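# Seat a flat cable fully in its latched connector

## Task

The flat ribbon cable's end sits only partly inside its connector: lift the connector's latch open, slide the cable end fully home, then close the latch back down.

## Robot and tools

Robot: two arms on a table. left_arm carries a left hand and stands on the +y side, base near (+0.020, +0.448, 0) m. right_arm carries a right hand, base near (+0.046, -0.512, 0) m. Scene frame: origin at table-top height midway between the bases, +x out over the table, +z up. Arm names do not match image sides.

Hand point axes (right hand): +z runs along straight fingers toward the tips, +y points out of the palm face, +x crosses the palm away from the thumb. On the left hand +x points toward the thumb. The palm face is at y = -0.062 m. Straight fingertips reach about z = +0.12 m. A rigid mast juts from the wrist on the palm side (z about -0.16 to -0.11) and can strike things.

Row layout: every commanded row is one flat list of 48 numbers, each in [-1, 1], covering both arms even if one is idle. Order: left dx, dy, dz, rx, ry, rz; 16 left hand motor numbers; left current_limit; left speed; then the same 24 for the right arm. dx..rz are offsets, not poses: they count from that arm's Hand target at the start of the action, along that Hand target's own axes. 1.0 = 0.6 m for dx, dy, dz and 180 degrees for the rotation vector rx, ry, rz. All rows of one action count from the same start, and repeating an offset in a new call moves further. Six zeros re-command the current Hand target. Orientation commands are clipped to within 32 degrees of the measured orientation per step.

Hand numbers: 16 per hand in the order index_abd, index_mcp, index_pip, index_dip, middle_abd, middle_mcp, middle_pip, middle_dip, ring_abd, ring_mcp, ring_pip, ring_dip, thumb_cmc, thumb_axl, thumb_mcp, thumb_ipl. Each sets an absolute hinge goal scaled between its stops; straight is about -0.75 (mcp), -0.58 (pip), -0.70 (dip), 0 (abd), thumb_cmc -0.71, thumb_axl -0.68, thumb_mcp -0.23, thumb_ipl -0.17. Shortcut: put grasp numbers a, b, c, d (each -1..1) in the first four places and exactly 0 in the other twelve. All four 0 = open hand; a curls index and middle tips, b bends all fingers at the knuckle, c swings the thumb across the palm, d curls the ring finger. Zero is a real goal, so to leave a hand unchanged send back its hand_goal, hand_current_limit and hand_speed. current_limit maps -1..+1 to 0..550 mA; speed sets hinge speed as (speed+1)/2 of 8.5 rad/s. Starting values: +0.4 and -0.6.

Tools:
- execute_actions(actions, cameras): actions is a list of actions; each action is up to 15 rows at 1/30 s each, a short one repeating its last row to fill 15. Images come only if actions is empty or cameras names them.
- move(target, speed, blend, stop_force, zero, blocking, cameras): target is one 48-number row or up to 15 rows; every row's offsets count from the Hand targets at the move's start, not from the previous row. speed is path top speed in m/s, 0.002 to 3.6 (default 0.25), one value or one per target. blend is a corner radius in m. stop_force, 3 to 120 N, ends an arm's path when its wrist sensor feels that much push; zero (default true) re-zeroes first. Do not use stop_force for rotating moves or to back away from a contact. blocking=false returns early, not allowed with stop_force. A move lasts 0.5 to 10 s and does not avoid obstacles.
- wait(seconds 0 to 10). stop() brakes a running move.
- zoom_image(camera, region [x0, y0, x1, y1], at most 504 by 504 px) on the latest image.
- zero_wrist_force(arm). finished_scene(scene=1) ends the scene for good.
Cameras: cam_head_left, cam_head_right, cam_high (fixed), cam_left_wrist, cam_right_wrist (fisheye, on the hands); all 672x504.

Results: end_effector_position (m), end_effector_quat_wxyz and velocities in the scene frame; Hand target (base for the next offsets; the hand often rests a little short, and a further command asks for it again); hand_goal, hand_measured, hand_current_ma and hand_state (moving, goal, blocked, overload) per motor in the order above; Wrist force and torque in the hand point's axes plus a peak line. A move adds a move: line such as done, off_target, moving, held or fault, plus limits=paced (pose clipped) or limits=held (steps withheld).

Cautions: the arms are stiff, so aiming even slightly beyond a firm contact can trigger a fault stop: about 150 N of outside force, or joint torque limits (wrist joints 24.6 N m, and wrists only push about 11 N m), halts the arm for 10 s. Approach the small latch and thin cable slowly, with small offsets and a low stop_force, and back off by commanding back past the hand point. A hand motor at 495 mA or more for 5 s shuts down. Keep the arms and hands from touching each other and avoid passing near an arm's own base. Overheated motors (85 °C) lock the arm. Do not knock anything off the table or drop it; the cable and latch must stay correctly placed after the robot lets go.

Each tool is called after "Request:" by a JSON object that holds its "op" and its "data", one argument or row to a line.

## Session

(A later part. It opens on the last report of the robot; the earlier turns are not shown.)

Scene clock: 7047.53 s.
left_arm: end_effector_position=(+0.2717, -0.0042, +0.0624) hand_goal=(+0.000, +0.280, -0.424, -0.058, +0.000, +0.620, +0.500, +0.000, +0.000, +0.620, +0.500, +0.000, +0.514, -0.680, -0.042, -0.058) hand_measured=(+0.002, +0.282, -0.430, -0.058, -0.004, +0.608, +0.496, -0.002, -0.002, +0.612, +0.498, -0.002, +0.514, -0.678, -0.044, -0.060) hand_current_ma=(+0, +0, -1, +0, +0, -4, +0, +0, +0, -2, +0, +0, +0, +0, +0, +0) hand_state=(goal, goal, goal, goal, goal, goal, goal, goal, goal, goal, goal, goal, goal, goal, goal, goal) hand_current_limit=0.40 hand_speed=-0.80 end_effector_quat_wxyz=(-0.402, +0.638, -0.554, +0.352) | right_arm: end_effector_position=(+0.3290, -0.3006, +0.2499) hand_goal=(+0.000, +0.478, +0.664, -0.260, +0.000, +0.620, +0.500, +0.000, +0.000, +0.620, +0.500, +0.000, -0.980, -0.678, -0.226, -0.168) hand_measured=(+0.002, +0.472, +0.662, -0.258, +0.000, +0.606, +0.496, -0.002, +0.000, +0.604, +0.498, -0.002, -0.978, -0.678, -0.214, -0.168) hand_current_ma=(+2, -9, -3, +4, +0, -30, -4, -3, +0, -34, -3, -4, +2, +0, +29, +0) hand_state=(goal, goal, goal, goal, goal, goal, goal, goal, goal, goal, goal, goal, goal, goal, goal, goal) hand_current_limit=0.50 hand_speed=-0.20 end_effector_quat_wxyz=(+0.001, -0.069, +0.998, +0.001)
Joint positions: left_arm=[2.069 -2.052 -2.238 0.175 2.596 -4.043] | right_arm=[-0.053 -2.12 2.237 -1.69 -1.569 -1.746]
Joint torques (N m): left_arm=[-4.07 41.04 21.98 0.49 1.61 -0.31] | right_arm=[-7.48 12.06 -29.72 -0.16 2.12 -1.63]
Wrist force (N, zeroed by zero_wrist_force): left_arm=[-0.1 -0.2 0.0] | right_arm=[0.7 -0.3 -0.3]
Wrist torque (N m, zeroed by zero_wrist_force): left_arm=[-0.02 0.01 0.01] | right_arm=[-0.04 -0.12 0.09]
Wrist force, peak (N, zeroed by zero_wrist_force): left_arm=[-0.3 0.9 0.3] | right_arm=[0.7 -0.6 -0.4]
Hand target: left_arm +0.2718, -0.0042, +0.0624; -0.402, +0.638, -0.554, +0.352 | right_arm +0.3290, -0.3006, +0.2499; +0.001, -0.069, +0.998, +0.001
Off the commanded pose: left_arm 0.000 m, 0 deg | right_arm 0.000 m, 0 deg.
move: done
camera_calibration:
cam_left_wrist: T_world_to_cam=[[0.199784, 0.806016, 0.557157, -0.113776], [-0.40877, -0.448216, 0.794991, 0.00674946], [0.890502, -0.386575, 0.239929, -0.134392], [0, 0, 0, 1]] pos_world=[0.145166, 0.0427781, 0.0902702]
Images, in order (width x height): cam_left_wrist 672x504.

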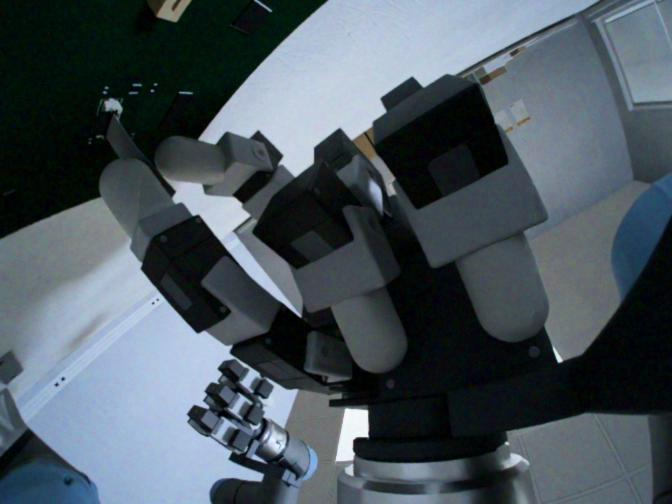

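Request:
{"op": "move", "data": {
  "target": [0,0.01866,0.00889,0,0,0,0,0.28,-0.423,-0.058,0,0.62,0.5,0.001,0,0.62,0.5,0.001,0.514,-0.68,-0.0425,-0.0575,0.4,-0.8,0,0,0,0,0,0,0,0.479,0.664,-0.26,0,0.62,0.5,0.001,0,0.62,0.5,0.001,-0.98,-0.678,-0.226,-0.168,0.5,-0.2],
  "speed": 0.015,
  "stop_force": 3,
  "cameras": ["cam_left_wrist"]
}}

Request:
{"op": "zoom_image", "data": {
  "camera": "cam_left_wrist",
  "region": [70, 80, 210, 220]
}}

Scene clock: 7058.27 s.
left_arm: end_effector_position=(+0.2718, -0.0042, +0.0500) hand_goal=(+0.000, +0.280, -0.424, -0.058, +0.000, +0.620, +0.500, +0.000, +0.000, +0.620, +0.500, +0.000, +0.514, -0.680, -0.042, -0.058) hand_measured=(+0.002, +0.282, -0.430, -0.058, -0.004, +0.608, +0.496, -0.002, -0.002, +0.612, +0.498, -0.002, +0.514, -0.678, -0.044, -0.060) hand_current_ma=(+0, +0, -1, +0, +0, -4, +0, +0, +0, -2, +0, +0, +0, +0, +0, +0) hand_state=(goal, goal, goal, goal, goal, goal, goal, goal, goal, goal, goal, goal, goal, goal, goal, goal) hand_current_limit=0.40 hand_speed=-0.80 end_effector_quat_wxyz=(-0.402, +0.638, -0.554, +0.352) | right_arm: end_effector_position=(+0.3290, -0.3006, +0.2499) hand_goal=(+0.000, +0.478, +0.664, -0.260, +0.000, +0.620, +0.500, +0.000, +0.000, +0.620, +0.500, +0.000, -0.980, -0.678, -0.226, -0.168) hand_measured=(+0.002, +0.472, +0.662, -0.258, +0.000, +0.606, +0.496, -0.002, +0.000, +0.604, +0.498, -0.002, -0.978, -0.678, -0.214, -0.168) hand_current_ma=(+2, -9, -3, +4, +0, -30, -4, -3, +0, -34, -3, -4, +2, +0, +29, +0) hand_state=(goal, goal, goal, goal, goal, goal, goal, goal, goal, goal, goal, goal, goal, goal, goal, goal) hand_current_limit=0.50 hand_speed=-0.20 end_effector_quat_wxyz=(+0.001, -0.069, +0.998, +0.001)
Joint positions: left_arm=[2.069 -2.086 -2.239 0.21 2.596 -4.043] | right_arm=[-0.053 -2.12 2.237 -1.69 -1.569 -1.746]
Joint torques (N m): left_arm=[-0.68 20.48 -1.57 5.05 1.03 1.82] | right_arm=[-7.59 12.34 -29.69 -0.17 2.06 -1.56]
Wrist force (N, zeroed by zero_wrist_force): left_arm=[-0.2 0.0 -0.2] | right_arm=[0.5 -0.2 -0.4]
Wrist torque (N m, zeroed by zero_wrist_force): left_arm=[0.01 0.03 0.00] | right_arm=[-0.02 -0.09 0.08]
Wrist force, peak (N, zeroed by zero_wrist_force): left_arm=[-0.3 -0.1 -0.3] | right_arm=[0.8 -0.7 -0.4]
Hand target: left_arm +0.2718, -0.0042, +0.0500; -0.402, +0.638, -0.554, +0.352 | right_arm +0.3290, -0.3006, +0.2499; +0.001, -0.069, +0.998, +0.001
Off the commanded pose: left_arm 0.000 m, 0 deg | right_arm 0.000 m, 0 deg.
move: done
camera_calibration:
cam_left_wrist: T_world_to_cam=[[0.199712, 0.806048, 0.557137, -0.106776], [-0.40873, -0.448233, 0.795002, 0.0165566], [0.890536, -0.38649, 0.239938, -0.131465], [0, 0, 0, 1]] pos_world=[0.145166, 0.0426781, 0.0778702]
Images, in order (width x height): cam_left_wrist 672x504.

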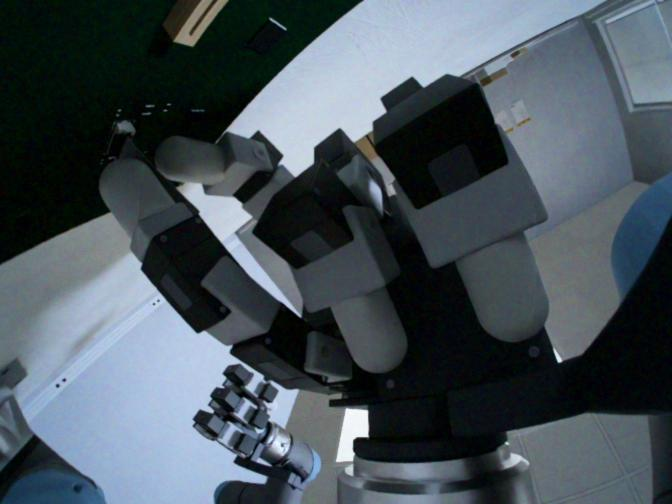

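Scaled by 3.600 from the camera's 672x504 image, which has a finer 960x720 frame.

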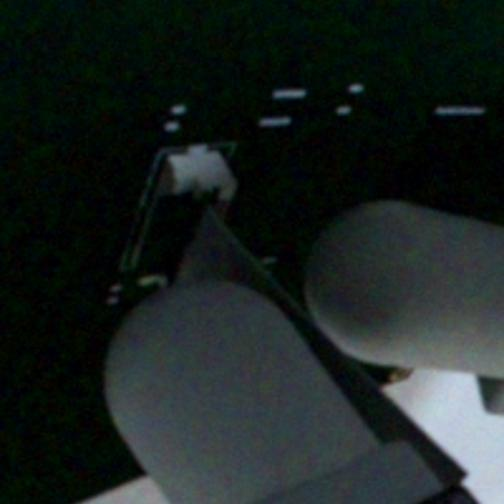

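Request:
{"op": "move", "data": {
  "target": [0,0,0,0,0,0,0,0.44,-0.423,-0.058,0,0.62,0.5,0.001,0,0.62,0.5,0.001,0.514,-0.68,-0.0425,-0.0575,0.4,-0.8,0,0,0,0,0,0,0,0.479,0.664,-0.26,0,0.62,0.5,0.001,0,0.62,0.5,0.001,-0.98,-0.678,-0.226,-0.168,0.5,-0.2],
  "speed": 0.01
}}

Request:
{"op": "move", "data": {
  "target": [0,0.00753,0.00358,0,0,0,0,0.44,-0.423,-0.058,0,0.62,0.5,0.001,0,0.62,0.5,0.001,0.514,-0.68,-0.0425,-0.0575,0.4,-0.8,0,0,0,0,0,0,0,0.479,0.664,-0.26,0,0.62,0.5,0.001,0,0.62,0.5,0.001,-0.98,-0.678,-0.226,-0.168,0.5,-0.2],
  "speed": 0.004,
  "stop_force": 5,
  "zero": false,
  "cameras": ["cam_left_wrist"]
}}

Request:
{"op": "zoom_image", "data": {
  "camera": "cam_left_wrist",
  "region": [70, 80, 210, 220]
}}

Scene clock: 7066.87 s.
left_arm: end_effector_position=(+0.2718, -0.0042, +0.0500) hand_goal=(+0.000, +0.440, -0.424, -0.058, +0.000, +0.620, +0.500, +0.000, +0.000, +0.620, +0.500, +0.000, +0.514, -0.680, -0.042, -0.058) hand_measured=(+0.002, +0.370, -0.446, -0.066, -0.004, +0.608, +0.496, -0.002, -0.002, +0.612, +0.498, -0.002, +0.514, -0.678, -0.054, -0.062) hand_current_ma=(+0, -101, -10, -2, +0, -4, +0, +0, +0, -2, +0, +0, +0, +0, -5, -1) hand_state=(goal, blocked, blocked, goal, goal, goal, goal, goal, goal, goal, goal, goal, goal, goal, goal, goal) hand_current_limit=0.40 hand_speed=-0.80 end_effector_quat_wxyz=(-0.402, +0.638, -0.554, +0.352) | right_arm: end_effector_position=(+0.3290, -0.3006, +0.2499) hand_goal=(+0.000, +0.478, +0.664, -0.260, +0.000, +0.620, +0.500, +0.000, +0.000, +0.620, +0.500, +0.000, -0.980, -0.678, -0.226, -0.168) hand_measured=(+0.002, +0.472, +0.662, -0.258, +0.000, +0.606, +0.496, -0.002, +0.000, +0.604, +0.498, -0.002, -0.978, -0.678, -0.214, -0.168) hand_current_ma=(+2, -9, -3, +4, +0, -30, -4, -3, +0, -34, -3, -4, +2, +0, +29, +0) hand_state=(goal, goal, goal, goal, goal, goal, goal, goal, goal, goal, goal, goal, goal, goal, goal, goal) hand_current_limit=0.50 hand_speed=-0.20 end_effector_quat_wxyz=(+0.001, -0.069, +0.998, +0.001)
Joint positions: left_arm=[2.069 -2.086 -2.239 0.21 2.596 -4.043] | right_arm=[-0.053 -2.12 2.237 -1.69 -1.569 -1.746]
Joint torques (N m): left_arm=[7.65 19.92 -1.31 5.07 -0.7 1.86] | right_arm=[-6.86 12.63 -29.68 -0.14 2.09 -1.51]
Wrist force (N, zeroed by zero_wrist_force): left_arm=[-0.3 -0.2 0.0] | right_arm=[0.3 -0.1 -0.5]
Wrist torque (N m, zeroed by zero_wrist_force): left_arm=[-0.02 0.02 0.01] | right_arm=[0.00 -0.06 0.07]
Wrist force, peak (N, zeroed by zero_wrist_force): left_arm=[-0.4 0.0 -0.3] | right_arm=[0.5 -0.8 -0.7]
Hand target: left_arm +0.2718, -0.0042, +0.0500; -0.402, +0.638, -0.554, +0.352 | right_arm +0.3290, -0.3006, +0.2499; +0.001, -0.069, +0.998, +0.001
Off the commanded pose: left_arm 0.000 m, 0 deg | right_arm 0.000 m, 0 deg.
move: done

Scene clock: 7068.93 s.
left_arm: end_effector_position=(+0.2718, -0.0042, +0.0450) hand_goal=(+0.000, +0.440, -0.424, -0.058, +0.000, +0.620, +0.500, +0.000, +0.000, +0.620, +0.500, +0.000, +0.514, -0.680, -0.042, -0.058) hand_measured=(+0.002, +0.396, -0.436, -0.056, -0.004, +0.608, +0.496, -0.002, -0.002, +0.612, +0.498, -0.002, +0.514, -0.678, -0.074, -0.070) hand_current_ma=(+0, -43, -4, +0, +0, -4, +0, +0, +0, -2, +0, +0, +0, +0, -34, -6) hand_state=(goal, blocked, goal, goal, goal, goal, goal, goal, goal, goal, goal, goal, goal, goal, blocked, goal) hand_current_limit=0.40 hand_speed=-0.80 end_effector_quat_wxyz=(-0.402, +0.638, -0.554, +0.352) | right_arm: end_effector_position=(+0.3290, -0.3006, +0.2499) hand_goal=(+0.000, +0.478, +0.664, -0.260, +0.000, +0.620, +0.500, +0.000, +0.000, +0.620, +0.500, +0.000, -0.980, -0.678, -0.226, -0.168) hand_measured=(+0.002, +0.472, +0.662, -0.258, +0.000, +0.606, +0.496, -0.002, +0.000, +0.604, +0.498, -0.002, -0.978, -0.678, -0.214, -0.168) hand_current_ma=(+2, -9, -3, +4, +0, -30, -4, -3, +0, -34, -3, -4, +2, +0, +29, +0) hand_state=(goal, goal, goal, goal, goal, goal, goal, goal, goal, goal, goal, goal, goal, goal, goal, goal) hand_current_limit=0.50 hand_speed=-0.20 end_effector_quat_wxyz=(+0.001, -0.069, +0.998, +0.001)
Joint positions: left_arm=[2.069 -2.1 -2.239 0.224 2.596 -4.043] | right_arm=[-0.053 -2.12 2.237 -1.69 -1.569 -1.746]
Joint torques (N m): left_arm=[4.04 19.85 -2.47 4.81 -0.37 -1.19] | right_arm=[-7.56 11.99 -29.68 -0.17 2.02 -1.5]
Wrist force (N, zeroed by zero_wrist_force): left_arm=[-0.8 -3.4 -2.0] | right_arm=[0.6 -0.3 -0.4]
Wrist torque (N m, zeroed by zero_wrist_force): left_arm=[-0.28 0.10 -0.04] | right_arm=[-0.03 -0.09 0.08]
Wrist force, peak (N, zeroed by zero_wrist_force): left_arm=[-0.8 -3.7 -2.0] | right_arm=[0.8 -0.6 -0.6]
Hand target: left_arm +0.2718, -0.0042, +0.0449; -0.402, +0.638, -0.554, +0.352 | right_arm +0.3290, -0.3006, +0.2499; +0.001, -0.069, +0.998, +0.001
Off the commanded pose: left_arm 0.000 m, 0 deg | right_arm 0.000 m, 0 deg.
move: done
camera_calibration:
cam_left_wrist: T_world_to_cam=[[0.199712, 0.806048, 0.557137, -0.103991], [-0.40873, -0.448233, 0.795002, 0.0205316], [0.890536, -0.38649, 0.239938, -0.130266], [0, 0, 0, 1]] pos_world=[0.145166, 0.0426781, 0.0728702]
Images, in order (width x height): cam_left_wrist 672x504.

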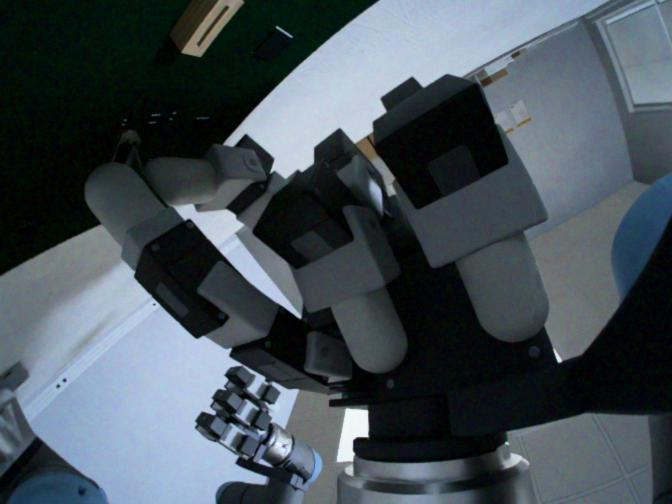

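Scaled by 3.600 from the camera's 672x504 image, which has a finer 960x720 frame.

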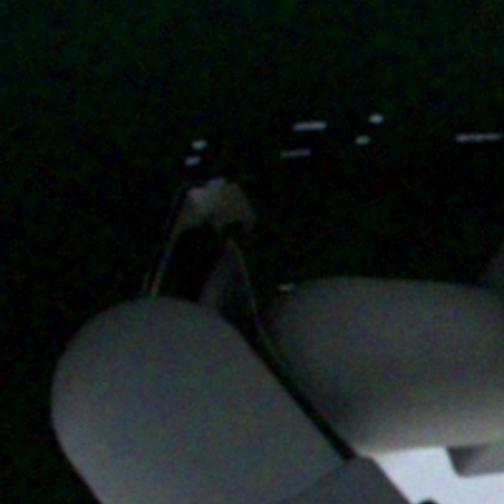

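Request:
{"op": "move", "data": {
  "target": [0,-0.00753,-0.00358,0,0,0,0,0.28,-0.423,-0.058,0,0.62,0.5,0.001,0,0.62,0.5,0.001,0.514,-0.68,-0.0425,-0.0575,0.4,-0.8,0,0,0,0,0,0,0,0.479,0.664,-0.26,0,0.62,0.5,0.001,0,0.62,0.5,0.001,-0.98,-0.678,-0.226,-0.168,0.5,-0.2],
  "speed": 0.02
}}

Request:
{"op": "move", "data": {
  "target": [0,-0.0903,-0.043,0,0,0,0,0.28,-0.423,-0.058,0,0.62,0.5,0.001,0,0.62,0.5,0.001,0.514,-0.68,-0.0425,-0.0575,0.4,-0.8,0,0,0,0,0,0,0,0.479,0.664,-0.26,0,0.62,0.5,0.001,0,0.62,0.5,0.001,-0.98,-0.678,-0.226,-0.168,0.5,-0.2],
  "speed": 0.06,
  "cameras": ["cam_left_wrist", "cam_head_left"]
}}

Request:
{"op": "zoom_image", "data": {
  "camera": "cam_left_wrist",
  "region": [50, 10, 140, 90]
}}

Scene clock: 7077.10 s.
left_arm: end_effector_position=(+0.2717, -0.0042, +0.0498) hand_goal=(+0.000, +0.280, -0.424, -0.058, +0.000, +0.620, +0.500, +0.000, +0.000, +0.620, +0.500, +0.000, +0.514, -0.680, -0.042, -0.058) hand_measured=(+0.002, +0.282, -0.430, -0.056, -0.004, +0.608, +0.496, -0.002, -0.002, +0.612, +0.498, -0.002, +0.514, -0.678, -0.046, -0.062) hand_current_ma=(+0, +0, -1, +0, +0, -4, +0, +0, +0, -2, +0, +0, +0, +0, -1, -1) hand_state=(goal, goal, goal, goal, goal, goal, goal, goal, goal, goal, goal, goal, goal, goal, goal, goal) hand_current_limit=0.40 hand_speed=-0.80 end_effector_quat_wxyz=(-0.402, +0.638, -0.554, +0.351) | right_arm: end_effector_position=(+0.3290, -0.3006, +0.2499) hand_goal=(+0.000, +0.478, +0.664, -0.260, +0.000, +0.620, +0.500, +0.000, +0.000, +0.620, +0.500, +0.000, -0.980, -0.678, -0.226, -0.168) hand_measured=(+0.002, +0.472, +0.662, -0.258, +0.000, +0.606, +0.496, -0.002, +0.000, +0.604, +0.498, -0.002, -0.978, -0.678, -0.214, -0.168) hand_current_ma=(+2, -9, -3, +4, +0, -30, -4, -3, +0, -34, -3, -4, +2, +0, +29, +0) hand_state=(goal, goal, goal, goal, goal, goal, goal, goal, goal, goal, goal, goal, goal, goal, goal, goal) hand_current_limit=0.50 hand_speed=-0.20 end_effector_quat_wxyz=(+0.001, -0.069, +0.998, +0.001)
Joint positions: left_arm=[2.069 -2.087 -2.239 0.21 2.596 -4.043] | right_arm=[-0.053 -2.12 2.237 -1.69 -1.569 -1.746]
Joint torques (N m): left_arm=[-1.48 42.97 15.07 0.96 -0.28 0.78] | right_arm=[-7.03 12.25 -29.63 -0.28 2 -1.41]
Wrist force (N, zeroed by zero_wrist_force): left_arm=[-0.2 0.0 -0.2] | right_arm=[0.7 -0.4 -0.2]
Wrist torque (N m, zeroed by zero_wrist_force): left_arm=[0.00 0.02 -0.01] | right_arm=[-0.06 -0.12 0.09]
Wrist force, peak (N, zeroed by zero_wrist_force): left_arm=[-0.7 -3.6 -2.1] | right_arm=[0.8 -0.6 -0.5]
Hand target: left_arm +0.2718, -0.0042, +0.0500; -0.402, +0.638, -0.554, +0.352 | right_arm +0.3290, -0.3006, +0.2499; +0.001, -0.069, +0.998, +0.001
Off the commanded pose: left_arm 0.000 m, 0 deg | right_arm 0.000 m, 0 deg.
move: done

Scene clock: 7078.67 s.
left_arm: end_effector_position=(+0.2717, -0.0041, +0.1099) hand_goal=(+0.000, +0.280, -0.424, -0.058, +0.000, +0.620, +0.500, +0.000, +0.000, +0.620, +0.500, +0.000, +0.514, -0.680, -0.042, -0.058) hand_measured=(+0.002, +0.282, -0.430, -0.056, -0.004, +0.608, +0.496, -0.002, -0.002, +0.612, +0.498, -0.002, +0.514, -0.678, -0.044, -0.060) hand_current_ma=(+0, +0, -1, +0, +0, -4, +0, +0, +0, -2, +0, +0, +0, +0, +0, +0) hand_state=(goal, goal, goal, goal, goal, goal, goal, goal, goal, goal, goal, goal, goal, goal, goal, goal) hand_current_limit=0.40 hand_speed=-0.80 end_effector_quat_wxyz=(-0.402, +0.638, -0.554, +0.352) | right_arm: end_effector_position=(+0.3290, -0.3006, +0.2499) hand_goal=(+0.000, +0.478, +0.664, -0.260, +0.000, +0.620, +0.500, +0.000, +0.000, +0.620, +0.500, +0.000, -0.980, -0.678, -0.226, -0.168) hand_measured=(+0.002, +0.472, +0.662, -0.258, +0.000, +0.606, +0.496, -0.002, +0.000, +0.604, +0.498, -0.002, -0.978, -0.678, -0.214, -0.168) hand_current_ma=(+2, -9, -3, +4, +0, -30, -4, -3, +0, -34, -3, -4, +2, +0, +29, +0) hand_state=(goal, goal, goal, goal, goal, goal, goal, goal, goal, goal, goal, goal, goal, goal, goal, goal) hand_current_limit=0.50 hand_speed=-0.20 end_effector_quat_wxyz=(+0.001, -0.069, +0.998, +0.001)
Joint positions: left_arm=[2.069 -1.927 -2.223 0.035 2.596 -4.043] | right_arm=[-0.053 -2.12 2.237 -1.69 -1.569 -1.746]
Joint torques (N m): left_arm=[2.89 39.43 24.71 0.76 2.17 -2.33] | right_arm=[-6.54 12.09 -29.38 -0.21 1.88 -1.35]
Wrist force (N, zeroed by zero_wrist_force): left_arm=[-0.2 -0.1 0.1] | right_arm=[0.6 -0.4 -0.5]
Wrist torque (N m, zeroed by zero_wrist_force): left_arm=[-0.03 0.02 0.05] | right_arm=[-0.03 -0.11 0.09]
Wrist force, peak (N, zeroed by zero_wrist_force): left_arm=[-0.2 0.7 0.1] | right_arm=[0.9 -0.5 -0.4]
Hand target: left_arm +0.2717, -0.0041, +0.1100; -0.402, +0.638, -0.554, +0.352 | right_arm +0.3290, -0.3006, +0.2499; +0.001, -0.069, +0.998, +0.001
Off the commanded pose: left_arm 0.000 m, 0 deg | right_arm 0.000 m, 0 deg.
move: done
camera_calibration:
cam_left_wrist: T_world_to_cam=[[0.199807, 0.806041, 0.557113, -0.1403], [-0.40876, -0.44817, 0.795021, -0.0310163], [0.890502, -0.386576, 0.23993, -0.145661], [0, 0, 0, 1]] pos_world=[0.145066, 0.0428781, 0.13777]
Images, in order (width x height): cam_head_left 672x504, cam_left_wrist 672x504.

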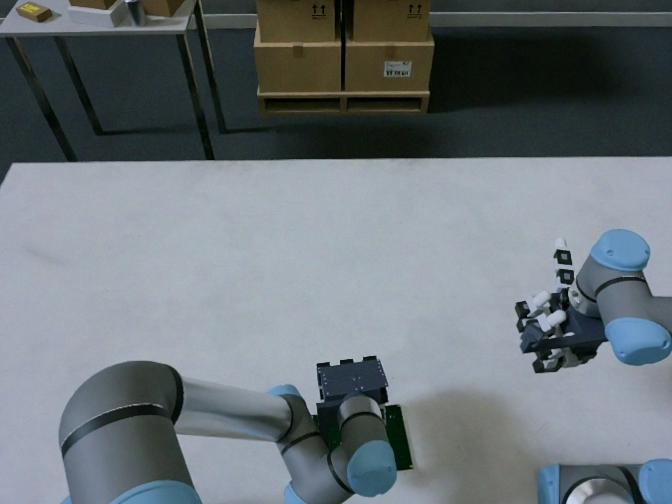

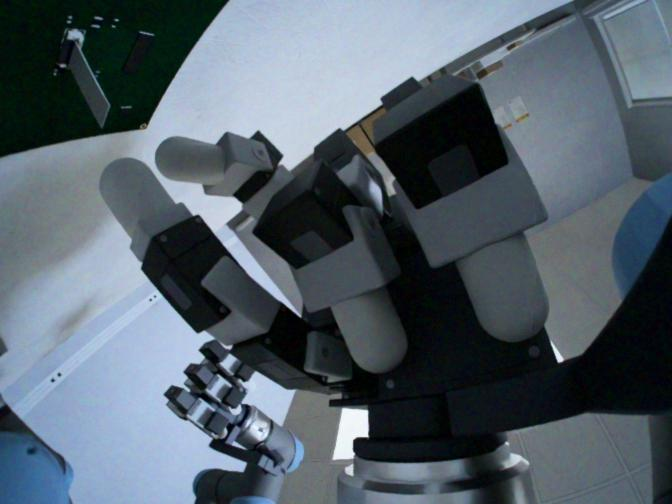

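Scaled by 5.600 from the camera's 672x504 image, which has a finer 960x720 frame.

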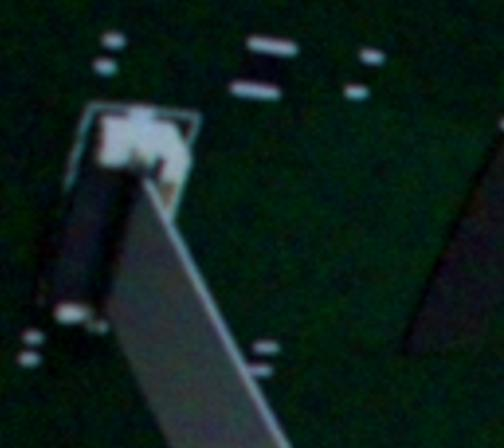

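Request:
{"op": "zoom_image", "data": {
  "camera": "cam_left_wrist",
  "region": [56, 24, 92, 74]
}}

Scaled by 10.080 from the camera's 672x504 image, which has a finer 960x720 frame.

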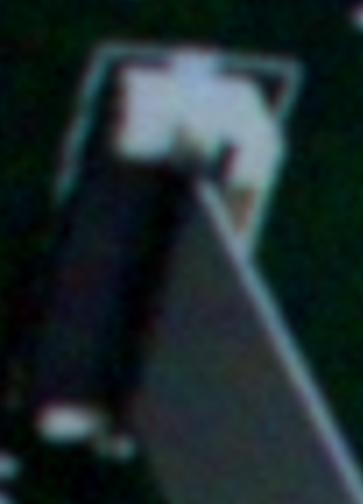

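Request:
{"op": "zoom_image", "data": {
  "camera": "cam_left_wrist",
  "region": [50, 20, 120, 135]
}}

Scaled by 4.383 from the camera's 672x504 image, which has a finer 960x720 frame.

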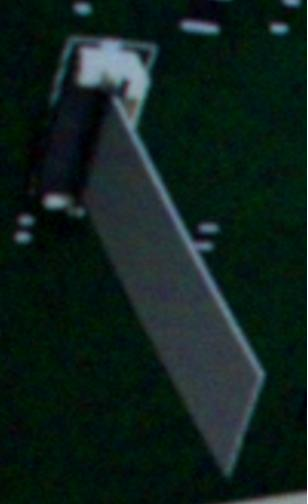

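Request:
{"op": "move", "data": {
  "target": [0,0.0932,0.04436,0,0,0,0,0.28,-0.423,-0.058,0,0.62,0.5,0.001,0,0.62,0.5,0.001,0.514,-0.68,-0.0425,-0.0575,0.4,-0.8,0,0,0,0,0,0,0,0.479,0.664,-0.26,0,0.62,0.5,0.001,0,0.62,0.5,0.001,-0.98,-0.678,-0.226,-0.168,0.5,-0.2],
  "speed": 0.04,
  "stop_force": 3
}}

Request:
{"op": "move", "data": {
  "target": [0,0,0,0,0,0,0,0.56,-0.423,-0.058,0,0.62,0.5,0.001,0,0.62,0.5,0.001,0.514,-0.68,-0.0425,-0.0575,0.4,-0.8,0,0,0,0,0,0,0,0.479,0.664,-0.26,0,0.62,0.5,0.001,0,0.62,0.5,0.001,-0.98,-0.678,-0.226,-0.168,0.5,-0.2],
  "speed": 0.01,
  "cameras": ["cam_left_wrist"]
}}

Request:
{"op": "zoom_image", "data": {
  "camera": "cam_left_wrist",
  "region": [70, 80, 210, 220]
}}

Scene clock: 7153.57 s.
left_arm: end_effector_position=(+0.2717, -0.0042, +0.0480) hand_goal=(+0.000, +0.280, -0.424, -0.058, +0.000, +0.620, +0.500, +0.000, +0.000, +0.620, +0.500, +0.000, +0.514, -0.680, -0.042, -0.058) hand_measured=(+0.002, +0.282, -0.430, -0.056, -0.004, +0.608, +0.496, -0.002, -0.002, +0.612, +0.498, -0.002, +0.514, -0.678, -0.044, -0.060) hand_current_ma=(+0, +0, -1, +0, +0, -4, +0, +0, +0, -2, +0, +0, +0, +0, +0, +0) hand_state=(goal, goal, goal, goal, goal, goal, goal, goal, goal, goal, goal, goal, goal, goal, goal, goal) hand_current_limit=0.40 hand_speed=-0.80 end_effector_quat_wxyz=(-0.402, +0.638, -0.554, +0.352) | right_arm: end_effector_position=(+0.3290, -0.3006, +0.2499) hand_goal=(+0.000, +0.478, +0.664, -0.260, +0.000, +0.620, +0.500, +0.000, +0.000, +0.620, +0.500, +0.000, -0.980, -0.678, -0.226, -0.168) hand_measured=(+0.002, +0.472, +0.662, -0.258, +0.000, +0.606, +0.496, -0.002, +0.000, +0.604, +0.498, -0.002, -0.978, -0.678, -0.214, -0.168) hand_current_ma=(+2, -9, -3, +4, +0, -30, -4, -3, +0, -34, -3, -4, +2, +0, +29, +0) hand_state=(goal, goal, goal, goal, goal, goal, goal, goal, goal, goal, goal, goal, goal, goal, goal, goal) hand_current_limit=0.50 hand_speed=-0.20 end_effector_quat_wxyz=(+0.001, -0.069, +0.998, +0.001)
Joint positions: left_arm=[2.069 -2.092 -2.239 0.215 2.596 -4.043] | right_arm=[-0.053 -2.12 2.237 -1.69 -1.569 -1.746]
Joint torques (N m): left_arm=[2.14 20.66 2.44 5.05 -0.25 1.76] | right_arm=[-6.33 12.09 -29.32 -0.19 1.94 -1.37]
Wrist force (N, zeroed by zero_wrist_force): left_arm=[-0.2 -0.2 -0.2] | right_arm=[0.3 -0.5 -0.5]
Wrist torque (N m, zeroed by zero_wrist_force): left_arm=[-0.02 0.03 -0.02] | right_arm=[-0.04 -0.06 0.06]
Wrist force, peak (N, zeroed by zero_wrist_force): left_arm=[-0.5 0.0 -0.3] | right_arm=[0.9 -0.3 -0.5]
Hand target: left_arm +0.2718, -0.0042, +0.0480; -0.402, +0.638, -0.554, +0.352 | right_arm +0.3290, -0.3006, +0.2499; +0.001, -0.069, +0.998, +0.001
Off the commanded pose: left_arm 0.000 m, 0 deg | right_arm 0.000 m, 0 deg.
move: done

Scene clock: 7154.23 s.
left_arm: end_effector_position=(+0.2718, -0.0042, +0.0480) hand_goal=(+0.000, +0.560, -0.424, -0.058, +0.000, +0.620, +0.500, +0.000, +0.000, +0.620, +0.500, +0.000, +0.514, -0.680, -0.042, -0.058) hand_measured=(+0.002, +0.412, -0.472, -0.078, -0.004, +0.608, +0.496, -0.002, -0.002, +0.612, +0.498, -0.002, +0.514, -0.678, -0.068, -0.068) hand_current_ma=(+0, -384, -45, -10, +0, -4, +0, +0, +0, -2, +0, +0, +0, +0, -23, -4) hand_state=(goal, blocked, blocked, blocked, goal, goal, goal, goal, goal, goal, goal, goal, goal, goal, blocked, goal) hand_current_limit=0.40 hand_speed=-0.80 end_effector_quat_wxyz=(-0.402, +0.638, -0.554, +0.352) | right_arm: end_effector_position=(+0.3290, -0.3006, +0.2499) hand_goal=(+0.000, +0.478, +0.664, -0.260, +0.000, +0.620, +0.500, +0.000, +0.000, +0.620, +0.500, +0.000, -0.980, -0.678, -0.226, -0.168) hand_measured=(+0.002, +0.472, +0.662, -0.258, +0.000, +0.606, +0.496, -0.002, +0.000, +0.604, +0.498, -0.002, -0.978, -0.678, -0.214, -0.168) hand_current_ma=(+2, -9, -3, +4, +0, -30, -4, -3, +0, -34, -3, -4, +2, +0, +29, +0) hand_state=(goal, goal, goal, goal, goal, goal, goal, goal, goal, goal, goal, goal, goal, goal, goal, goal) hand_current_limit=0.50 hand_speed=-0.20 end_effector_quat_wxyz=(+0.001, -0.069, +0.998, +0.001)
Joint positions: left_arm=[2.069 -2.092 -2.239 0.215 2.596 -4.043] | right_arm=[-0.053 -2.12 2.237 -1.69 -1.569 -1.746]
Joint torques (N m): left_arm=[6.7 20.6 7.2 4.97 -0.52 1.77] | right_arm=[-6.17 11.96 -29.66 -0.23 1.97 -1.32]
Wrist force (N, zeroed by zero_wrist_force): left_arm=[-0.3 0.3 0.3] | right_arm=[0.5 -0.2 -0.4]
Wrist torque (N m, zeroed by zero_wrist_force): left_arm=[0.05 0.03 -0.02] | right_arm=[-0.02 -0.09 0.08]
Wrist force, peak (N, zeroed by zero_wrist_force): left_arm=[-0.4 0.4 0.4] | right_arm=[0.8 -0.5 -0.5]
Hand target: left_arm +0.2718, -0.0042, +0.0480; -0.402, +0.638, -0.554, +0.352 | right_arm +0.3290, -0.3006, +0.2499; +0.001, -0.069, +0.998, +0.001
Off the commanded pose: left_arm 0.000 m, 0 deg | right_arm 0.000 m, 0 deg.
move: done
camera_calibration:
cam_left_wrist: T_world_to_cam=[[0.199712, 0.806048, 0.557137, -0.105718], [-0.40873, -0.448233, 0.795002, 0.0180671], [0.890536, -0.38649, 0.239938, -0.131009], [0, 0, 0, 1]] pos_world=[0.145166, 0.0426781, 0.0759702]
Images, in order (width x height): cam_left_wrist 672x504.

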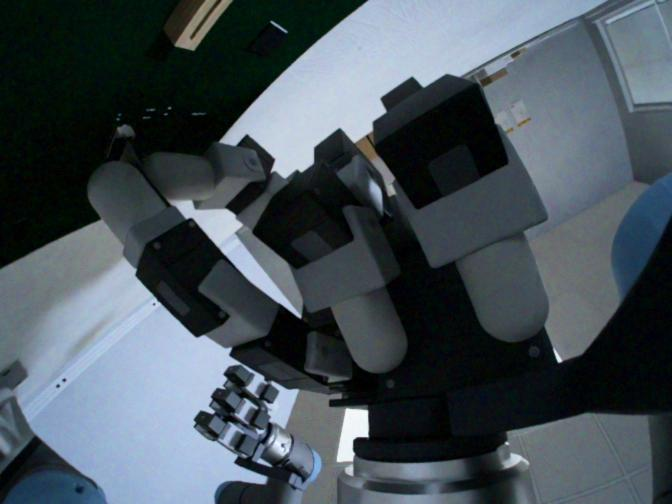

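Scaled by 3.600 from the camera's 672x504 image, which has a finer 960x720 frame.

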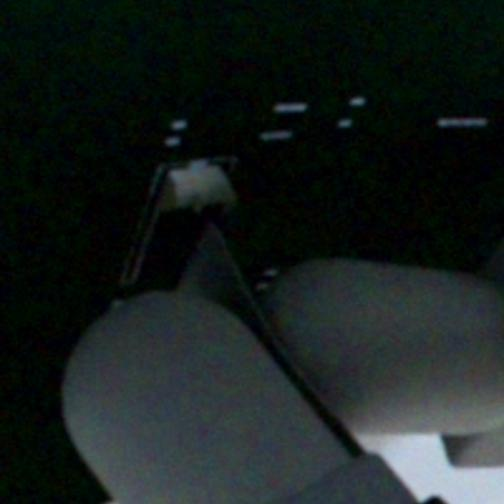

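Request:
{"op": "move", "data": {
  "target": [0,0.01054,0.00502,0,0,0,0,0.56,-0.423,-0.058,0,0.62,0.5,0.001,0,0.62,0.5,0.001,0.514,-0.68,-0.0425,-0.0575,0.4,-0.8,0,0,0,0,0,0,0,0.479,0.664,-0.26,0,0.62,0.5,0.001,0,0.62,0.5,0.001,-0.98,-0.678,-0.226,-0.168,0.5,-0.2],
  "speed": 0.004,
  "stop_force": 7,
  "cameras": ["cam_left_wrist"]
}}

Request:
{"op": "zoom_image", "data": {
  "camera": "cam_left_wrist",
  "region": [70, 80, 210, 220]
}}

Scene clock: 7160.30 s.
left_arm: end_effector_position=(+0.2718, -0.0043, +0.0410) hand_goal=(+0.000, +0.560, -0.424, -0.058, +0.000, +0.620, +0.500, +0.000, +0.000, +0.620, +0.500, +0.000, +0.514, -0.680, -0.042, -0.058) hand_measured=(+0.002, +0.450, -0.472, -0.072, -0.004, +0.608, +0.496, -0.002, -0.002, +0.612, +0.498, -0.002, +0.514, -0.678, -0.094, -0.078) hand_current_ma=(+0, -233, -45, -4, +0, -4, +0, +0, +0, -2, +0, +0, +0, +0, -84, -15) hand_state=(goal, blocked, blocked, goal, goal, goal, goal, goal, goal, goal, goal, goal, goal, goal, blocked, goal) hand_current_limit=0.40 hand_speed=-0.80 end_effector_quat_wxyz=(-0.402, +0.638, -0.554, +0.352) | right_arm: end_effector_position=(+0.3290, -0.3006, +0.2499) hand_goal=(+0.000, +0.478, +0.664, -0.260, +0.000, +0.620, +0.500, +0.000, +0.000, +0.620, +0.500, +0.000, -0.980, -0.678, -0.226, -0.168) hand_measured=(+0.002, +0.472, +0.662, -0.258, +0.000, +0.606, +0.496, -0.002, +0.000, +0.604, +0.498, -0.002, -0.978, -0.678, -0.214, -0.168) hand_current_ma=(+2, -9, -3, +4, +0, -30, -4, -3, +0, -34, -3, -4, +2, +0, +29, +0) hand_state=(goal, goal, goal, goal, goal, goal, goal, goal, goal, goal, goal, goal, goal, goal, goal, goal) hand_current_limit=0.50 hand_speed=-0.20 end_effector_quat_wxyz=(+0.001, -0.069, +0.998, +0.001)
Joint positions: left_arm=[2.069 -2.111 -2.239 0.235 2.596 -4.043] | right_arm=[-0.053 -2.12 2.237 -1.69 -1.569 -1.746]
Joint torques (N m): left_arm=[6.74 19.33 0.45 4.34 -0.13 -0.2] | right_arm=[-6.25 11.91 -29.56 -0.24 1.95 -1.31]
Wrist force (N, zeroed by zero_wrist_force): left_arm=[-0.7 -4.1 -2.6] | right_arm=[0.5 -0.2 -0.3]
Wrist torque (N m, zeroed by zero_wrist_force): left_arm=[-0.35 0.11 -0.06] | right_arm=[-0.03 -0.09 0.09]
Wrist force, peak (N, zeroed by zero_wrist_force): left_arm=[-0.9 -4.2 -2.8] | right_arm=[0.9 -0.4 -0.7]
Hand target: left_arm +0.2718, -0.0042, +0.0410; -0.402, +0.638, -0.554, +0.352 | right_arm +0.3290, -0.3006, +0.2499; +0.001, -0.069, +0.998, +0.001
Off the commanded pose: left_arm 0.000 m, 0 deg | right_arm 0.000 m, 0 deg.
move: done
camera_calibration:
cam_left_wrist: T_world_to_cam=[[0.199712, 0.806048, 0.557137, -0.101818], [-0.40873, -0.448233, 0.795002, 0.0236321], [0.890536, -0.38649, 0.239938, -0.12933], [0, 0, 0, 1]] pos_world=[0.145166, 0.0426781, 0.0689702]
Images, in order (width x height): cam_left_wrist 672x504.

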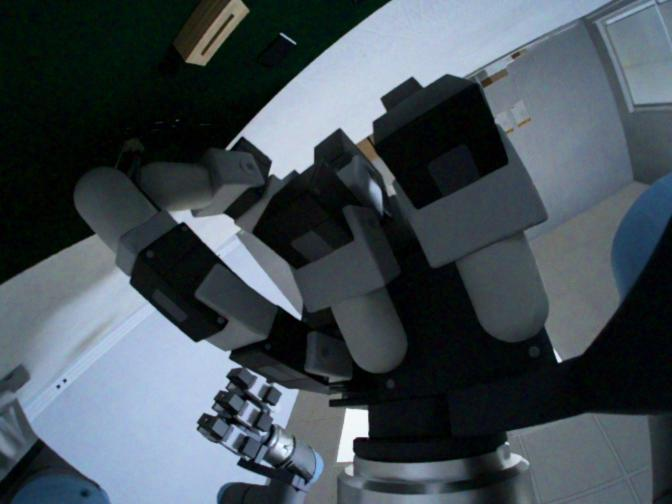

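Scaled by 3.600 from the camera's 672x504 image, which has a finer 960x720 frame.

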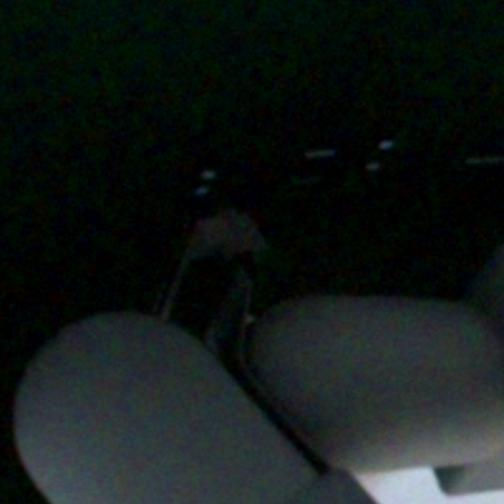

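Request:
{"op": "move", "data": {
  "target": [0,-0.00828,-0.00394,0,0,0,0,0.42,-0.423,-0.058,0,0.62,0.5,0.001,0,0.62,0.5,0.001,0.514,-0.68,-0.0425,-0.0575,0.4,-0.8,0,0,0,0,0,0,0,0.479,0.664,-0.26,0,0.62,0.5,0.001,0,0.62,0.5,0.001,-0.98,-0.678,-0.226,-0.168,0.5,-0.2],
  "speed": 0.02
}}

Request:
{"op": "move", "data": {
  "target": [0,-0.003,-0.00143,0,0,0,0,0.28,-0.423,-0.058,0,0.62,0.5,0.001,0,0.62,0.5,0.001,0.514,-0.68,-0.0425,-0.0575,0.4,-0.8,0,0,0,0,0,0,0,0.479,0.664,-0.26,0,0.62,0.5,0.001,0,0.62,0.5,0.001,-0.98,-0.678,-0.226,-0.168,0.5,-0.2],
  "speed": 0.02
}}

Request:
{"op": "move", "data": {
  "target": [0,-0.0903,-0.043,0,0,0,0,0.28,-0.423,-0.058,0,0.62,0.5,0.001,0,0.62,0.5,0.001,0.514,-0.68,-0.0425,-0.0575,0.4,-0.8,0,0,0,0,0,0,0,0.479,0.664,-0.26,0,0.62,0.5,0.001,0,0.62,0.5,0.001,-0.98,-0.678,-0.226,-0.168,0.5,-0.2],
  "speed": 0.06,
  "cameras": ["cam_left_wrist"]
}}

Request:
{"op": "zoom_image", "data": {
  "camera": "cam_left_wrist",
  "region": [50, 20, 120, 135]
}}

Request:
{"op": "zoom_image", "data": {
  "camera": "cam_left_wrist",
  "region": [56, 24, 92, 74]
}}

Scene clock: 7170.23 s.
left_arm: end_effector_position=(+0.2718, -0.0042, +0.0464) hand_goal=(+0.000, +0.420, -0.424, -0.058, +0.000, +0.620, +0.500, +0.000, +0.000, +0.620, +0.500, +0.000, +0.514, -0.680, -0.042, -0.058) hand_measured=(+0.002, +0.400, -0.434, -0.056, -0.004, +0.608, +0.496, -0.002, -0.002, +0.612, +0.498, -0.002, +0.514, -0.678, -0.078, -0.076) hand_current_ma=(+0, -9, -2, +0, +0, -4, +0, +0, +0, -2, +0, +0, +0, +0, -43, -13) hand_state=(goal, goal, goal, goal, goal, goal, goal, goal, goal, goal, goal, goal, goal, goal, blocked, goal) hand_current_limit=0.40 hand_speed=-0.80 end_effector_quat_wxyz=(-0.402, +0.638, -0.554, +0.352) | right_arm: end_effector_position=(+0.3290, -0.3006, +0.2499) hand_goal=(+0.000, +0.478, +0.664, -0.260, +0.000, +0.620, +0.500, +0.000, +0.000, +0.620, +0.500, +0.000, -0.980, -0.678, -0.226, -0.168) hand_measured=(+0.002, +0.472, +0.662, -0.258, +0.000, +0.606, +0.496, -0.002, +0.000, +0.604, +0.498, -0.002, -0.978, -0.678, -0.214, -0.168) hand_current_ma=(+2, -9, -3, +4, +0, -30, -4, -3, +0, -34, -3, -4, +2, +0, +29, +0) hand_state=(goal, goal, goal, goal, goal, goal, goal, goal, goal, goal, goal, goal, goal, goal, goal, goal) hand_current_limit=0.50 hand_speed=-0.20 end_effector_quat_wxyz=(+0.001, -0.069, +0.998, +0.001)
Joint positions: left_arm=[2.069 -2.096 -2.239 0.22 2.596 -4.043] | right_arm=[-0.053 -2.12 2.237 -1.69 -1.569 -1.746]
Joint torques (N m): left_arm=[6.5 42.01 0.82 0.95 -0.12 0.35] | right_arm=[-6.09 11.75 -29.71 -0.33 1.91 -1.2]
Wrist force (N, zeroed by zero_wrist_force): left_arm=[0.0 1.0 0.4] | right_arm=[0.5 -0.4 -0.5]
Wrist torque (N m, zeroed by zero_wrist_force): left_arm=[0.11 -0.01 0.00] | right_arm=[-0.02 -0.08 0.08]
Wrist force, peak (N, zeroed by zero_wrist_force): left_arm=[-0.7 -4.2 -2.7] | right_arm=[0.9 -0.2 -0.6]
Hand target: left_arm +0.2718, -0.0042, +0.0465; -0.402, +0.638, -0.554, +0.352 | right_arm +0.3290, -0.3006, +0.2499; +0.001, -0.069, +0.998, +0.001
Off the commanded pose: left_arm 0.000 m, 0 deg | right_arm 0.000 m, 0 deg.
move: done

Scene clock: 7170.93 s.
left_arm: end_effector_position=(+0.2717, -0.0042, +0.0484) hand_goal=(+0.000, +0.280, -0.424, -0.058, +0.000, +0.620, +0.500, +0.000, +0.000, +0.620, +0.500, +0.000, +0.514, -0.680, -0.042, -0.058) hand_measured=(+0.002, +0.282, -0.430, -0.058, -0.004, +0.608, +0.496, -0.002, -0.002, +0.612, +0.498, -0.002, +0.514, -0.678, -0.046, -0.062) hand_current_ma=(+0, +0, -1, +0, +0, -4, +0, +0, +0, -2, +0, +0, +0, +0, -1, -1) hand_state=(goal, goal, goal, goal, goal, goal, goal, goal, goal, goal, goal, goal, goal, goal, goal, goal) hand_current_limit=0.40 hand_speed=-0.80 end_effector_quat_wxyz=(-0.402, +0.638, -0.554, +0.351) | right_arm: end_effector_position=(+0.3290, -0.3006, +0.2499) hand_goal=(+0.000, +0.478, +0.664, -0.260, +0.000, +0.620, +0.500, +0.000, +0.000, +0.620, +0.500, +0.000, -0.980, -0.678, -0.226, -0.168) hand_measured=(+0.002, +0.472, +0.662, -0.258, +0.000, +0.606, +0.496, -0.002, +0.000, +0.604, +0.498, -0.002, -0.978, -0.678, -0.214, -0.168) hand_current_ma=(+2, -9, -3, +4, +0, -30, -4, -3, +0, -34, -3, -4, +2, +0, +29, +0) hand_state=(goal, goal, goal, goal, goal, goal, goal, goal, goal, goal, goal, goal, goal, goal, goal, goal) hand_current_limit=0.50 hand_speed=-0.20 end_effector_quat_wxyz=(+0.001, -0.069, +0.998, +0.001)
Joint positions: left_arm=[2.069 -2.091 -2.239 0.214 2.596 -4.043] | right_arm=[-0.053 -2.12 2.237 -1.69 -1.569 -1.746]
Joint torques (N m): left_arm=[5.15 42.81 13.12 0.72 -0.03 -2.12] | right_arm=[-5.92 11.81 -29.57 -0.23 1.88 -1.21]
Wrist force (N, zeroed by zero_wrist_force): left_arm=[-0.3 0.2 -0.2] | right_arm=[0.3 -0.2 -0.3]
Wrist torque (N m, zeroed by zero_wrist_force): left_arm=[0.02 0.03 -0.04] | right_arm=[-0.03 -0.07 0.06]
Wrist force, peak (N, zeroed by zero_wrist_force): left_arm=[-0.1 0.9 0.3] | right_arm=[0.7 -0.6 -0.6]
Hand target: left_arm +0.2718, -0.0042, +0.0485; -0.402, +0.638, -0.554, +0.352 | right_arm +0.3290, -0.3006, +0.2499; +0.001, -0.069, +0.998, +0.001
Off the commanded pose: left_arm 0.000 m, 0 deg | right_arm 0.000 m, 0 deg.
move: done

Scene clock: 7172.50 s.
left_arm: end_effector_position=(+0.2717, -0.0041, +0.1084) hand_goal=(+0.000, +0.280, -0.424, -0.058, +0.000, +0.620, +0.500, +0.000, +0.000, +0.620, +0.500, +0.000, +0.514, -0.680, -0.042, -0.058) hand_measured=(+0.002, +0.282, -0.430, -0.058, -0.004, +0.608, +0.496, -0.002, -0.002, +0.612, +0.498, -0.002, +0.514, -0.678, -0.044, -0.060) hand_current_ma=(+0, +0, -1, +0, +0, -4, +0, +0, +0, -2, +0, +0, +0, +0, +0, +0) hand_state=(goal, goal, goal, goal, goal, goal, goal, goal, goal, goal, goal, goal, goal, goal, goal, goal) hand_current_limit=0.40 hand_speed=-0.80 end_effector_quat_wxyz=(-0.402, +0.638, -0.554, +0.352) | right_arm: end_effector_position=(+0.3290, -0.3006, +0.2499) hand_goal=(+0.000, +0.478, +0.664, -0.260, +0.000, +0.620, +0.500, +0.000, +0.000, +0.620, +0.500, +0.000, -0.980, -0.678, -0.226, -0.168) hand_measured=(+0.002, +0.472, +0.662, -0.258, +0.000, +0.606, +0.496, -0.002, +0.000, +0.604, +0.498, -0.002, -0.978, -0.678, -0.214, -0.168) hand_current_ma=(+2, -9, -3, +4, +0, -30, -4, -3, +0, -34, -3, -4, +2, +0, +29, +0) hand_state=(goal, goal, goal, goal, goal, goal, goal, goal, goal, goal, goal, goal, goal, goal, goal, goal) hand_current_limit=0.50 hand_speed=-0.20 end_effector_quat_wxyz=(+0.001, -0.069, +0.998, +0.001)
Joint positions: left_arm=[2.069 -1.931 -2.223 0.039 2.596 -4.043] | right_arm=[-0.053 -2.12 2.237 -1.69 -1.569 -1.746]
Joint torques (N m): left_arm=[0.62 39.45 24.91 1.05 2.04 -2.13] | right_arm=[-5.88 11.81 -29.32 -0.24 1.88 -1.13]
Wrist force (N, zeroed by zero_wrist_force): left_arm=[-0.1 -0.2 -0.1] | right_arm=[0.5 -0.4 -0.3]
Wrist torque (N m, zeroed by zero_wrist_force): left_arm=[-0.01 0.00 0.06] | right_arm=[-0.04 -0.10 0.09]
Wrist force, peak (N, zeroed by zero_wrist_force): left_arm=[-0.4 0.6 0.1] | right_arm=[0.7 -0.7 -0.4]
Hand target: left_arm +0.2717, -0.0041, +0.1085; -0.402, +0.638, -0.554, +0.352 | right_arm +0.3290, -0.3006, +0.2499; +0.001, -0.069, +0.998, +0.001
Off the commanded pose: left_arm 0.000 m, 0 deg | right_arm 0.000 m, 0 deg.
move: done
camera_calibration:
cam_left_wrist: T_world_to_cam=[[0.199734, 0.806073, 0.557093, -0.139509], [-0.408719, -0.448187, 0.795032, -0.0299098], [0.890536, -0.38649, 0.239939, -0.145335], [0, 0, 0, 1]] pos_world=[0.145066, 0.0428782, 0.13637]
Images, in order (width x height): cam_left_wrist 672x504.

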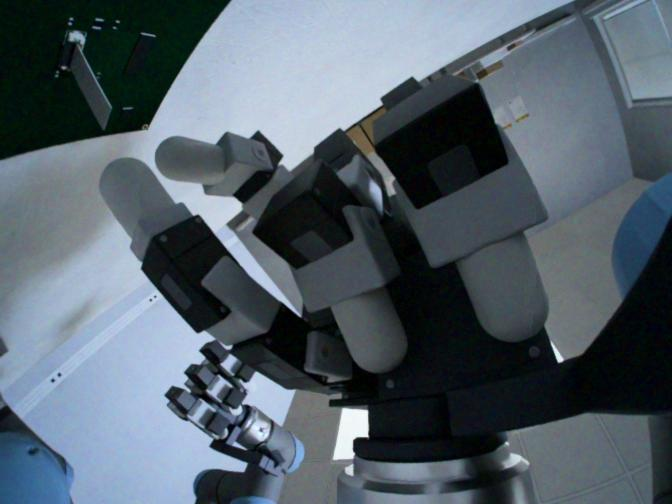

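Scaled by 4.383 from the camera's 672x504 image, which has a finer 960x720 frame.

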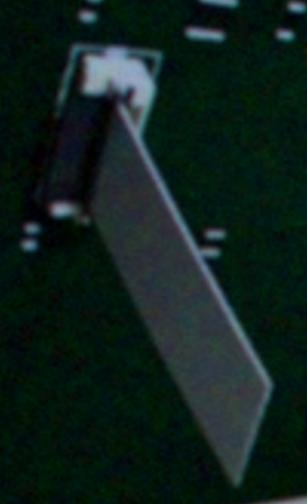

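Scaled by 10.080 from the camera's 672x504 image, which has a finer 960x720 frame.

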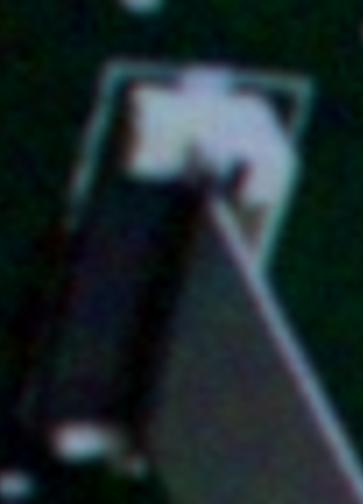

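Request:
{"op": "finished_scene", "data": {

}}

The scene is finished: the task was done.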